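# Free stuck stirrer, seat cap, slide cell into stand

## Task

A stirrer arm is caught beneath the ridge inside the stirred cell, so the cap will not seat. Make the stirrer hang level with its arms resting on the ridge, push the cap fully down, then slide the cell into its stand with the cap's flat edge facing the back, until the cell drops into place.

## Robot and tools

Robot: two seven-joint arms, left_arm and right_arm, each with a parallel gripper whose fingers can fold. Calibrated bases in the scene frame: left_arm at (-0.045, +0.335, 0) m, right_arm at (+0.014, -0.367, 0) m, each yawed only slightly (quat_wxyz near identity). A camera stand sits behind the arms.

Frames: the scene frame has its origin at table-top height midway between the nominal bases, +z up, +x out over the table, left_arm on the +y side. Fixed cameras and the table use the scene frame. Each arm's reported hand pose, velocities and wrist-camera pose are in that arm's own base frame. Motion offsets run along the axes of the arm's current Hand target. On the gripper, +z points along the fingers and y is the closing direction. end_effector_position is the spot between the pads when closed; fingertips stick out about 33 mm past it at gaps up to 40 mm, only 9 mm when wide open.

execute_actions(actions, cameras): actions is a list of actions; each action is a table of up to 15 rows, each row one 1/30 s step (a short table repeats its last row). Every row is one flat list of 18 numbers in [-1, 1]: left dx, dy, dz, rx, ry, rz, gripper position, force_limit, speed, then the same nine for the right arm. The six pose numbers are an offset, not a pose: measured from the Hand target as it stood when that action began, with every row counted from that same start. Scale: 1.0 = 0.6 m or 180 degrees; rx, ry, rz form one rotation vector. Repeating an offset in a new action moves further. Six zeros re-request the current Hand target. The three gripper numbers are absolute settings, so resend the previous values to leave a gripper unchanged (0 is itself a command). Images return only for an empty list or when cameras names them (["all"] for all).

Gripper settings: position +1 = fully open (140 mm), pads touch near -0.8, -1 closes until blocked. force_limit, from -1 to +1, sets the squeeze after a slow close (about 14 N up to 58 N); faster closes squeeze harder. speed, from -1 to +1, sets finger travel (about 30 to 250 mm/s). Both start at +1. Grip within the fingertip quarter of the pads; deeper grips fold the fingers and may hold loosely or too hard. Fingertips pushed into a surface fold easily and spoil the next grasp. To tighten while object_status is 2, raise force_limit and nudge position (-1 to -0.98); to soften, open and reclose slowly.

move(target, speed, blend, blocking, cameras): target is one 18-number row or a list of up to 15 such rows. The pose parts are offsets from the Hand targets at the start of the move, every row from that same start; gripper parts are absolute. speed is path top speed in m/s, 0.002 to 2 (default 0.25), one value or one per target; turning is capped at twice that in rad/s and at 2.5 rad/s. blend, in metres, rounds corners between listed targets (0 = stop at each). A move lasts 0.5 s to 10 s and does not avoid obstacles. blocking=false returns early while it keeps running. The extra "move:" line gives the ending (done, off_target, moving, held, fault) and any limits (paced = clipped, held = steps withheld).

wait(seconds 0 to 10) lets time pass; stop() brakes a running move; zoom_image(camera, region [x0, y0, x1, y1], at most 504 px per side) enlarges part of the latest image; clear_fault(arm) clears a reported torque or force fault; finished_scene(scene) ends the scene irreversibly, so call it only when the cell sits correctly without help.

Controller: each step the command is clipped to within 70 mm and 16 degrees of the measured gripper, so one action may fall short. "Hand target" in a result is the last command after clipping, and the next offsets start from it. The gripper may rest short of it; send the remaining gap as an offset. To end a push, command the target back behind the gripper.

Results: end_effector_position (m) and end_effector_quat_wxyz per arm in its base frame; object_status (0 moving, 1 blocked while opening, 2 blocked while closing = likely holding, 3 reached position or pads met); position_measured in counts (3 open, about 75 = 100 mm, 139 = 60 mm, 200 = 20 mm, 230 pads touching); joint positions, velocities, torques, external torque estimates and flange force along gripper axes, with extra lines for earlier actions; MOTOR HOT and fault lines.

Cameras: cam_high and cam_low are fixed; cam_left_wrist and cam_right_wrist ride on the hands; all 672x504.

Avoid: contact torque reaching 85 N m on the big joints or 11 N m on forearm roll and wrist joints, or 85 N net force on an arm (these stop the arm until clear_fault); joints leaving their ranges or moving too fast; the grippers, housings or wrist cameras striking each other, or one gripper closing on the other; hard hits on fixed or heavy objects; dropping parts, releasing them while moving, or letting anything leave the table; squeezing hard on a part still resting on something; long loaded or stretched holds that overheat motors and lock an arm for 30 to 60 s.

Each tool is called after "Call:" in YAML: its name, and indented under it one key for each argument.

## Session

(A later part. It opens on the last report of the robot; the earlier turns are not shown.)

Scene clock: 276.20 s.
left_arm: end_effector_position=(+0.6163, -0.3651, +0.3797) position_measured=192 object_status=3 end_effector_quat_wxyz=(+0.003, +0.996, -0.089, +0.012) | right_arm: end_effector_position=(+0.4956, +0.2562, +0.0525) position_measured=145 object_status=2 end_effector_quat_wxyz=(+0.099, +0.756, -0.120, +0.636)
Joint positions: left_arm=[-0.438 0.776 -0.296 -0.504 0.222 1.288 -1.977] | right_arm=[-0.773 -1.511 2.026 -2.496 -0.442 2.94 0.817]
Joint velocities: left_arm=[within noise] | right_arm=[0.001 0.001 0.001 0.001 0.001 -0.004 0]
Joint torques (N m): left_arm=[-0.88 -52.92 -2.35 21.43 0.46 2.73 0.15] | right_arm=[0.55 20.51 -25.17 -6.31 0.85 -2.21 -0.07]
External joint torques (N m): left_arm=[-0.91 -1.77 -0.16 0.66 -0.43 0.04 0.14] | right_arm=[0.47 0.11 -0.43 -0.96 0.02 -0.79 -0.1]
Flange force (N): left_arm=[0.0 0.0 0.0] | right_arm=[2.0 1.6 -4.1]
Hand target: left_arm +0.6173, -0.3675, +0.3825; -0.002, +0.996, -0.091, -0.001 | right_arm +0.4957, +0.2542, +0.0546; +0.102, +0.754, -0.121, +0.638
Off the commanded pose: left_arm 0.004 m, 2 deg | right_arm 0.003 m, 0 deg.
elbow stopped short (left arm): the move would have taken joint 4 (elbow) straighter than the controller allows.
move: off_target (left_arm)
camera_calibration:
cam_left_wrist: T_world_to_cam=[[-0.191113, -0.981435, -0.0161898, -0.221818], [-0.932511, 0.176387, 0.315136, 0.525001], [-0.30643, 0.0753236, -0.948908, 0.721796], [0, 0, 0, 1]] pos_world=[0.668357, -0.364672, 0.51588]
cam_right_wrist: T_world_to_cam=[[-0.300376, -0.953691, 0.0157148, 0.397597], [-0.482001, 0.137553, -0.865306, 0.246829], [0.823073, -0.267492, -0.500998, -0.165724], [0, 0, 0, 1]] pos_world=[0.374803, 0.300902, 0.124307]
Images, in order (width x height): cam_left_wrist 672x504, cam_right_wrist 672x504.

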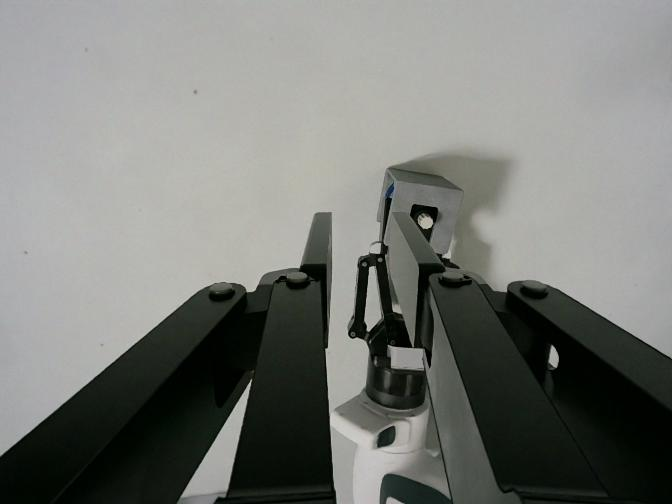

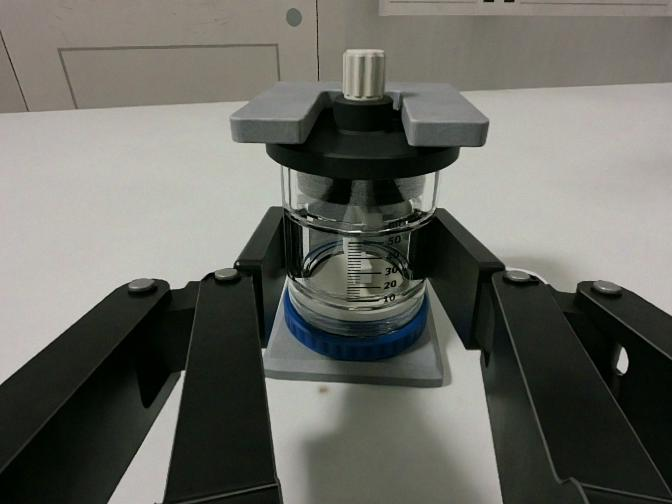

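Call:
move:
  target: [0,0,0,0,0,0,-0.5,0.1,-0.5,-0.0050,0.0,0.0008,0,0,0,-1,-0.3,-1]
  speed: 0.02

Call:
execute_actions:
  actions:
    - [[0,0,0,0,0,0,-0.5,0.1,-0.5,0,0,0,0,0,0,0.05,-0.3,-1]]
    - [[0,0,0,0,0,0,-0.5,0.1,-0.5,0,0,0,0,0,0,0.25,-0.3,-1]]
  cameras: ["cam_right_wrist"]

Call:
zoom_image:
  camera: "cam_right_wrist"
  region: [230, 10, 490, 210]

Scene clock: 277.27 s.
left_arm: end_effector_position=(+0.6163, -0.3651, +0.3797) position_measured=192 object_status=3 end_effector_quat_wxyz=(+0.003, +0.996, -0.089, +0.012) | right_arm: end_effector_position=(+0.4954, +0.2558, +0.0520) position_measured=145 object_status=2 end_effector_quat_wxyz=(+0.101, +0.755, -0.120, +0.637)
Joint positions: left_arm=[-0.438 0.776 -0.296 -0.504 0.222 1.288 -1.977] | right_arm=[-0.773 -1.513 2.028 -2.494 -0.442 2.935 0.817]
Joint torques (N m): left_arm=[-0.9 -52.94 -2.33 21.43 0.47 2.73 0.15] | right_arm=[-0.7 19.63 -23.59 -5.2 0.83 -1.61 0.07]
External joint torques (N m): left_arm=[-0.76 -2.22 -0.1 0.89 -0.4 0.07 0.15] | right_arm=[-0.72 -0.72 1.09 0.25 0.03 -0.17 0.04]
Flange force (N): left_arm=[0.0 0.0 0.0] | right_arm=[-3.8 -1.1 2.9]
Hand target: left_arm +0.6173, -0.3675, +0.3825; -0.002, +0.996, -0.091, -0.001 | right_arm +0.4956, +0.2543, +0.0516; +0.102, +0.754, -0.121, +0.638
Off the commanded pose: left_arm 0.004 m, 2 deg | right_arm 0.002 m, 0 deg.
elbow stopped short (left arm): the move would have taken joint 4 (elbow) straighter than the controller allows.
move: off_target (left_arm)

Scene clock: 278.53 s.
left_arm: end_effector_position=(+0.6163, -0.3651, +0.3797) position_measured=192 object_status=3 end_effector_quat_wxyz=(+0.003, +0.996, -0.089, +0.012) | right_arm: end_effector_position=(+0.4952, +0.2556, +0.0514) position_measured=98 object_status=0 end_effector_quat_wxyz=(+0.102, +0.755, -0.119, +0.637)
Joint positions: left_arm=[-0.438 0.776 -0.295 -0.504 0.222 1.288 -1.977] | right_arm=[-0.773 -1.513 2.03 -2.494 -0.442 2.935 0.817]
Joint torques (N m): left_arm=[-0.91 -52.96 -2.31 21.39 0.46 2.74 0.17] | right_arm=[-0.58 19.74 -24.07 -5.29 0.8 -1.64 0.08]
External joint torques (N m): left_arm=[-0.92 -1.95 -0.13 0.69 -0.42 0.06 0.17] | right_arm=[-0.6 -0.62 0.55 0.16 0 -0.21 0.05]
External joint torques at the end of the 1st action: left_arm=[-0.78 -2.01 -0.08 0.81 -0.41 0.05 0.19] | right_arm=[-0.7 -0.65 0.61 0.17 -0.01 -0.19 0.09]
Flange force (N): left_arm=[0.0 0.0 0.0] | right_arm=[-2.4 -1.1 2.3]
Flange force at the end of the 1st action (N): left_arm=[0.0 0.0 0.0] | right_arm=[-2.7 -1.1 2.7]
Hand target: left_arm +0.6173, -0.3675, +0.3825; -0.002, +0.996, -0.091, -0.001 | right_arm +0.4956, +0.2543, +0.0516; +0.102, +0.754, -0.121, +0.638
Off the commanded pose: left_arm 0.004 m, 2 deg | right_arm 0.001 m, 0 deg.
elbow stopped short (left arm): the move would have taken joint 4 (elbow) straighter than the controller allows.
camera_calibration:
cam_right_wrist: T_world_to_cam=[[-0.301522, -0.953251, 0.0199083, 0.397183], [-0.480762, 0.133972, -0.866556, 0.246123], [0.823379, -0.270857, -0.498683, -0.165559], [0, 0, 0, 1]] pos_world=[0.374403, 0.300799, 0.122811]
Images, in order (width x height): cam_right_wrist 672x504.

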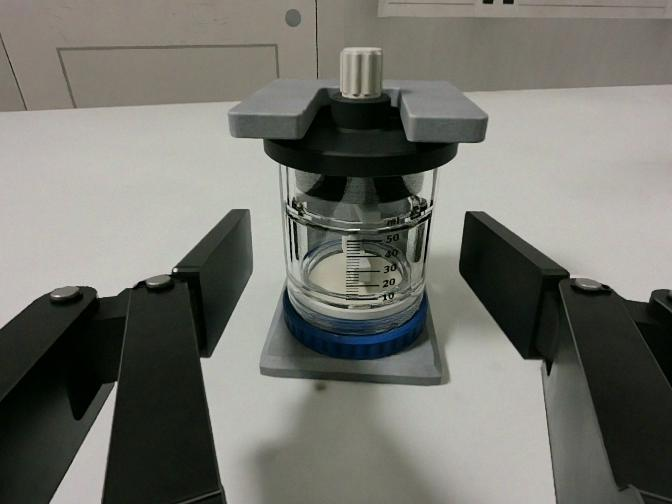

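Scaled by 1.938 from the camera's 672x504 image, which has a finer 960x720 frame.

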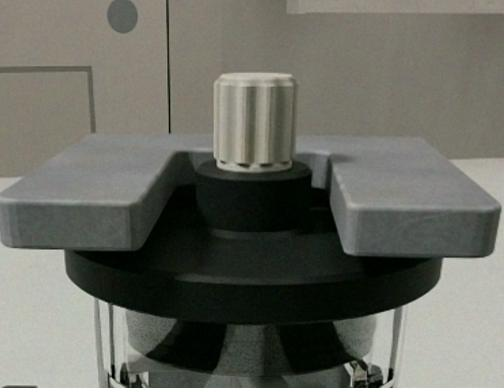

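Call:
move:
  target: [0,0,0,0,0,0,-0.5,0.1,-0.5,-0.0100,0,-0.130,0,0,0,0.25,-0.3,-1]
  speed: 0.1
  cameras: ["cam_left_wrist","cam_right_wrist"]

Call:
zoom_image:
  camera: "cam_right_wrist"
  region: [230, 60, 450, 260]

Call:
zoom_image:
  camera: "cam_left_wrist"
  region: [370, 150, 530, 310]

Scene clock: 280.47 s.
left_arm: end_effector_position=(+0.6163, -0.3651, +0.3797) position_measured=192 object_status=3 end_effector_quat_wxyz=(+0.003, +0.996, -0.089, +0.012) | right_arm: end_effector_position=(+0.4218, +0.2800, +0.0583) position_measured=98 object_status=3 end_effector_quat_wxyz=(+0.100, +0.754, -0.122, +0.637)
Joint positions: left_arm=[-0.438 0.776 -0.295 -0.504 0.222 1.288 -1.977] | right_arm=[-0.598 -1.354 2.058 -2.537 -0.426 2.733 0.814]
Joint velocities: left_arm=[within noise] | right_arm=[0.001 0.001 0.001 0 -0.001 -0.004 0]
Joint torques (N m): left_arm=[-0.94 -52.94 -2.28 21.45 0.47 2.74 0.12] | right_arm=[-0.09 21.21 -22.75 -3.75 0.43 -1.63 -0.2]
External joint torques (N m): left_arm=[-0.85 -1.84 -0.06 0.71 -0.42 0.05 0.12] | right_arm=[-0.03 0.53 0.29 -0.4 -0.01 -0.2 -0.23]
Flange force (N): left_arm=[0.0 0.0 0.0] | right_arm=[0.7 0.8 -1.8]
Hand target: left_arm +0.6173, -0.3675, +0.3825; -0.002, +0.996, -0.091, -0.001 | right_arm +0.4216, +0.2786, +0.0586; +0.102, +0.754, -0.121, +0.638
Off the commanded pose: left_arm 0.004 m, 2 deg | right_arm 0.001 m, 0 deg.
elbow stopped short (left arm): the move would have taken joint 4 (elbow) straighter than the controller allows.
move: off_target (left_arm)
camera_calibration:
cam_left_wrist: T_world_to_cam=[[-0.191113, -0.981435, -0.0161898, -0.221818], [-0.932511, 0.176387, 0.315136, 0.525001], [-0.30643, 0.0753236, -0.948908, 0.721796], [0, 0, 0, 1]] pos_world=[0.668357, -0.364672, 0.51588]
cam_right_wrist: T_world_to_cam=[[-0.302512, -0.953048, 0.0136607, 0.398824], [-0.477937, 0.139273, -0.867283, 0.211044], [0.824659, -0.268892, -0.497628, -0.0962746], [0, 0, 0, 1]] pos_world=[0.300908, 0.324818, 0.129677]
Images, in order (width x height): cam_left_wrist 672x504, cam_right_wrist 672x504.

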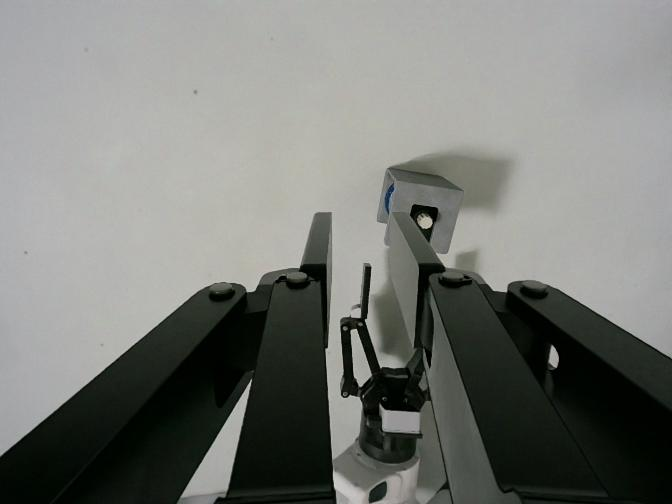

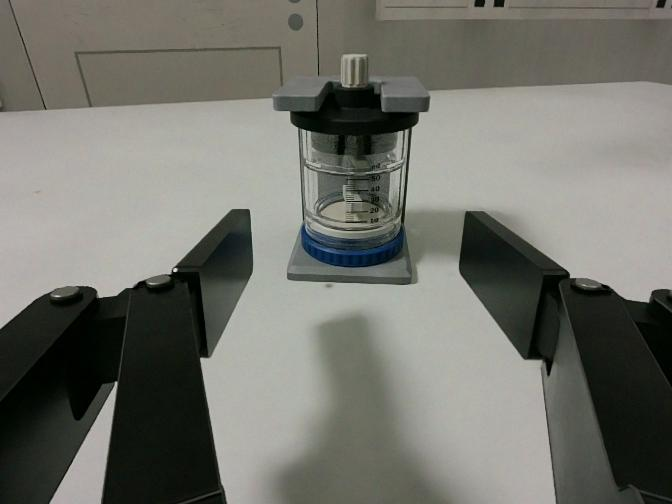

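Scaled by 2.291 from the camera's 672x504 image, which has a finer 960x720 frame.

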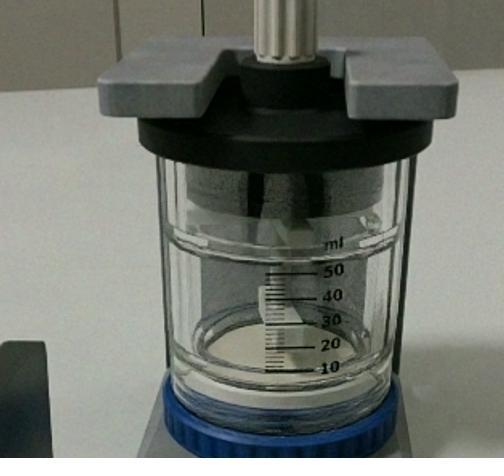

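Scaled by 3.150 from the camera's 672x504 image, which has a finer 960x720 frame.

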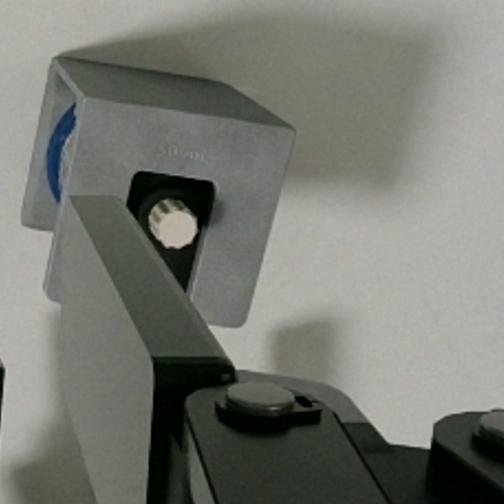

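Call:
zoom_image:
  camera: "cam_right_wrist"
  region: [280, 200, 420, 300]

Call:
zoom_image:
  camera: "cam_right_wrist"
  region: [260, 50, 440, 180]

Scaled by 3.600 from the camera's 672x504 image, which has a finer 960x720 frame.

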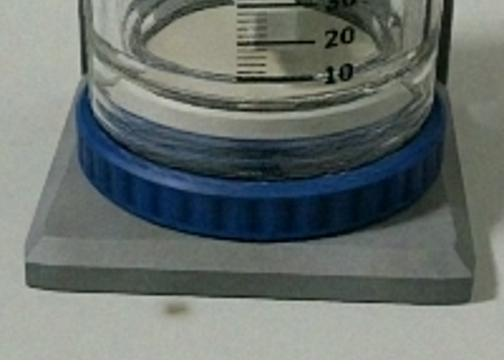

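Scaled by 2.800 from the camera's 672x504 image, which has a finer 960x720 frame.

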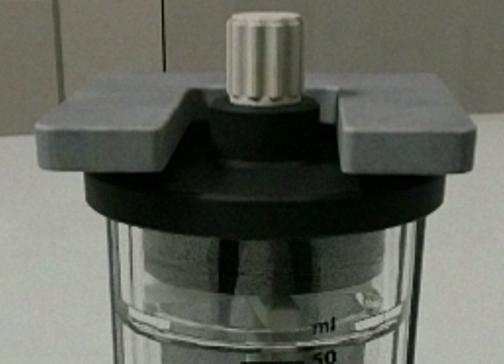

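Call:
finished_scene:
  scene: 2

The scene is finished: the task was done.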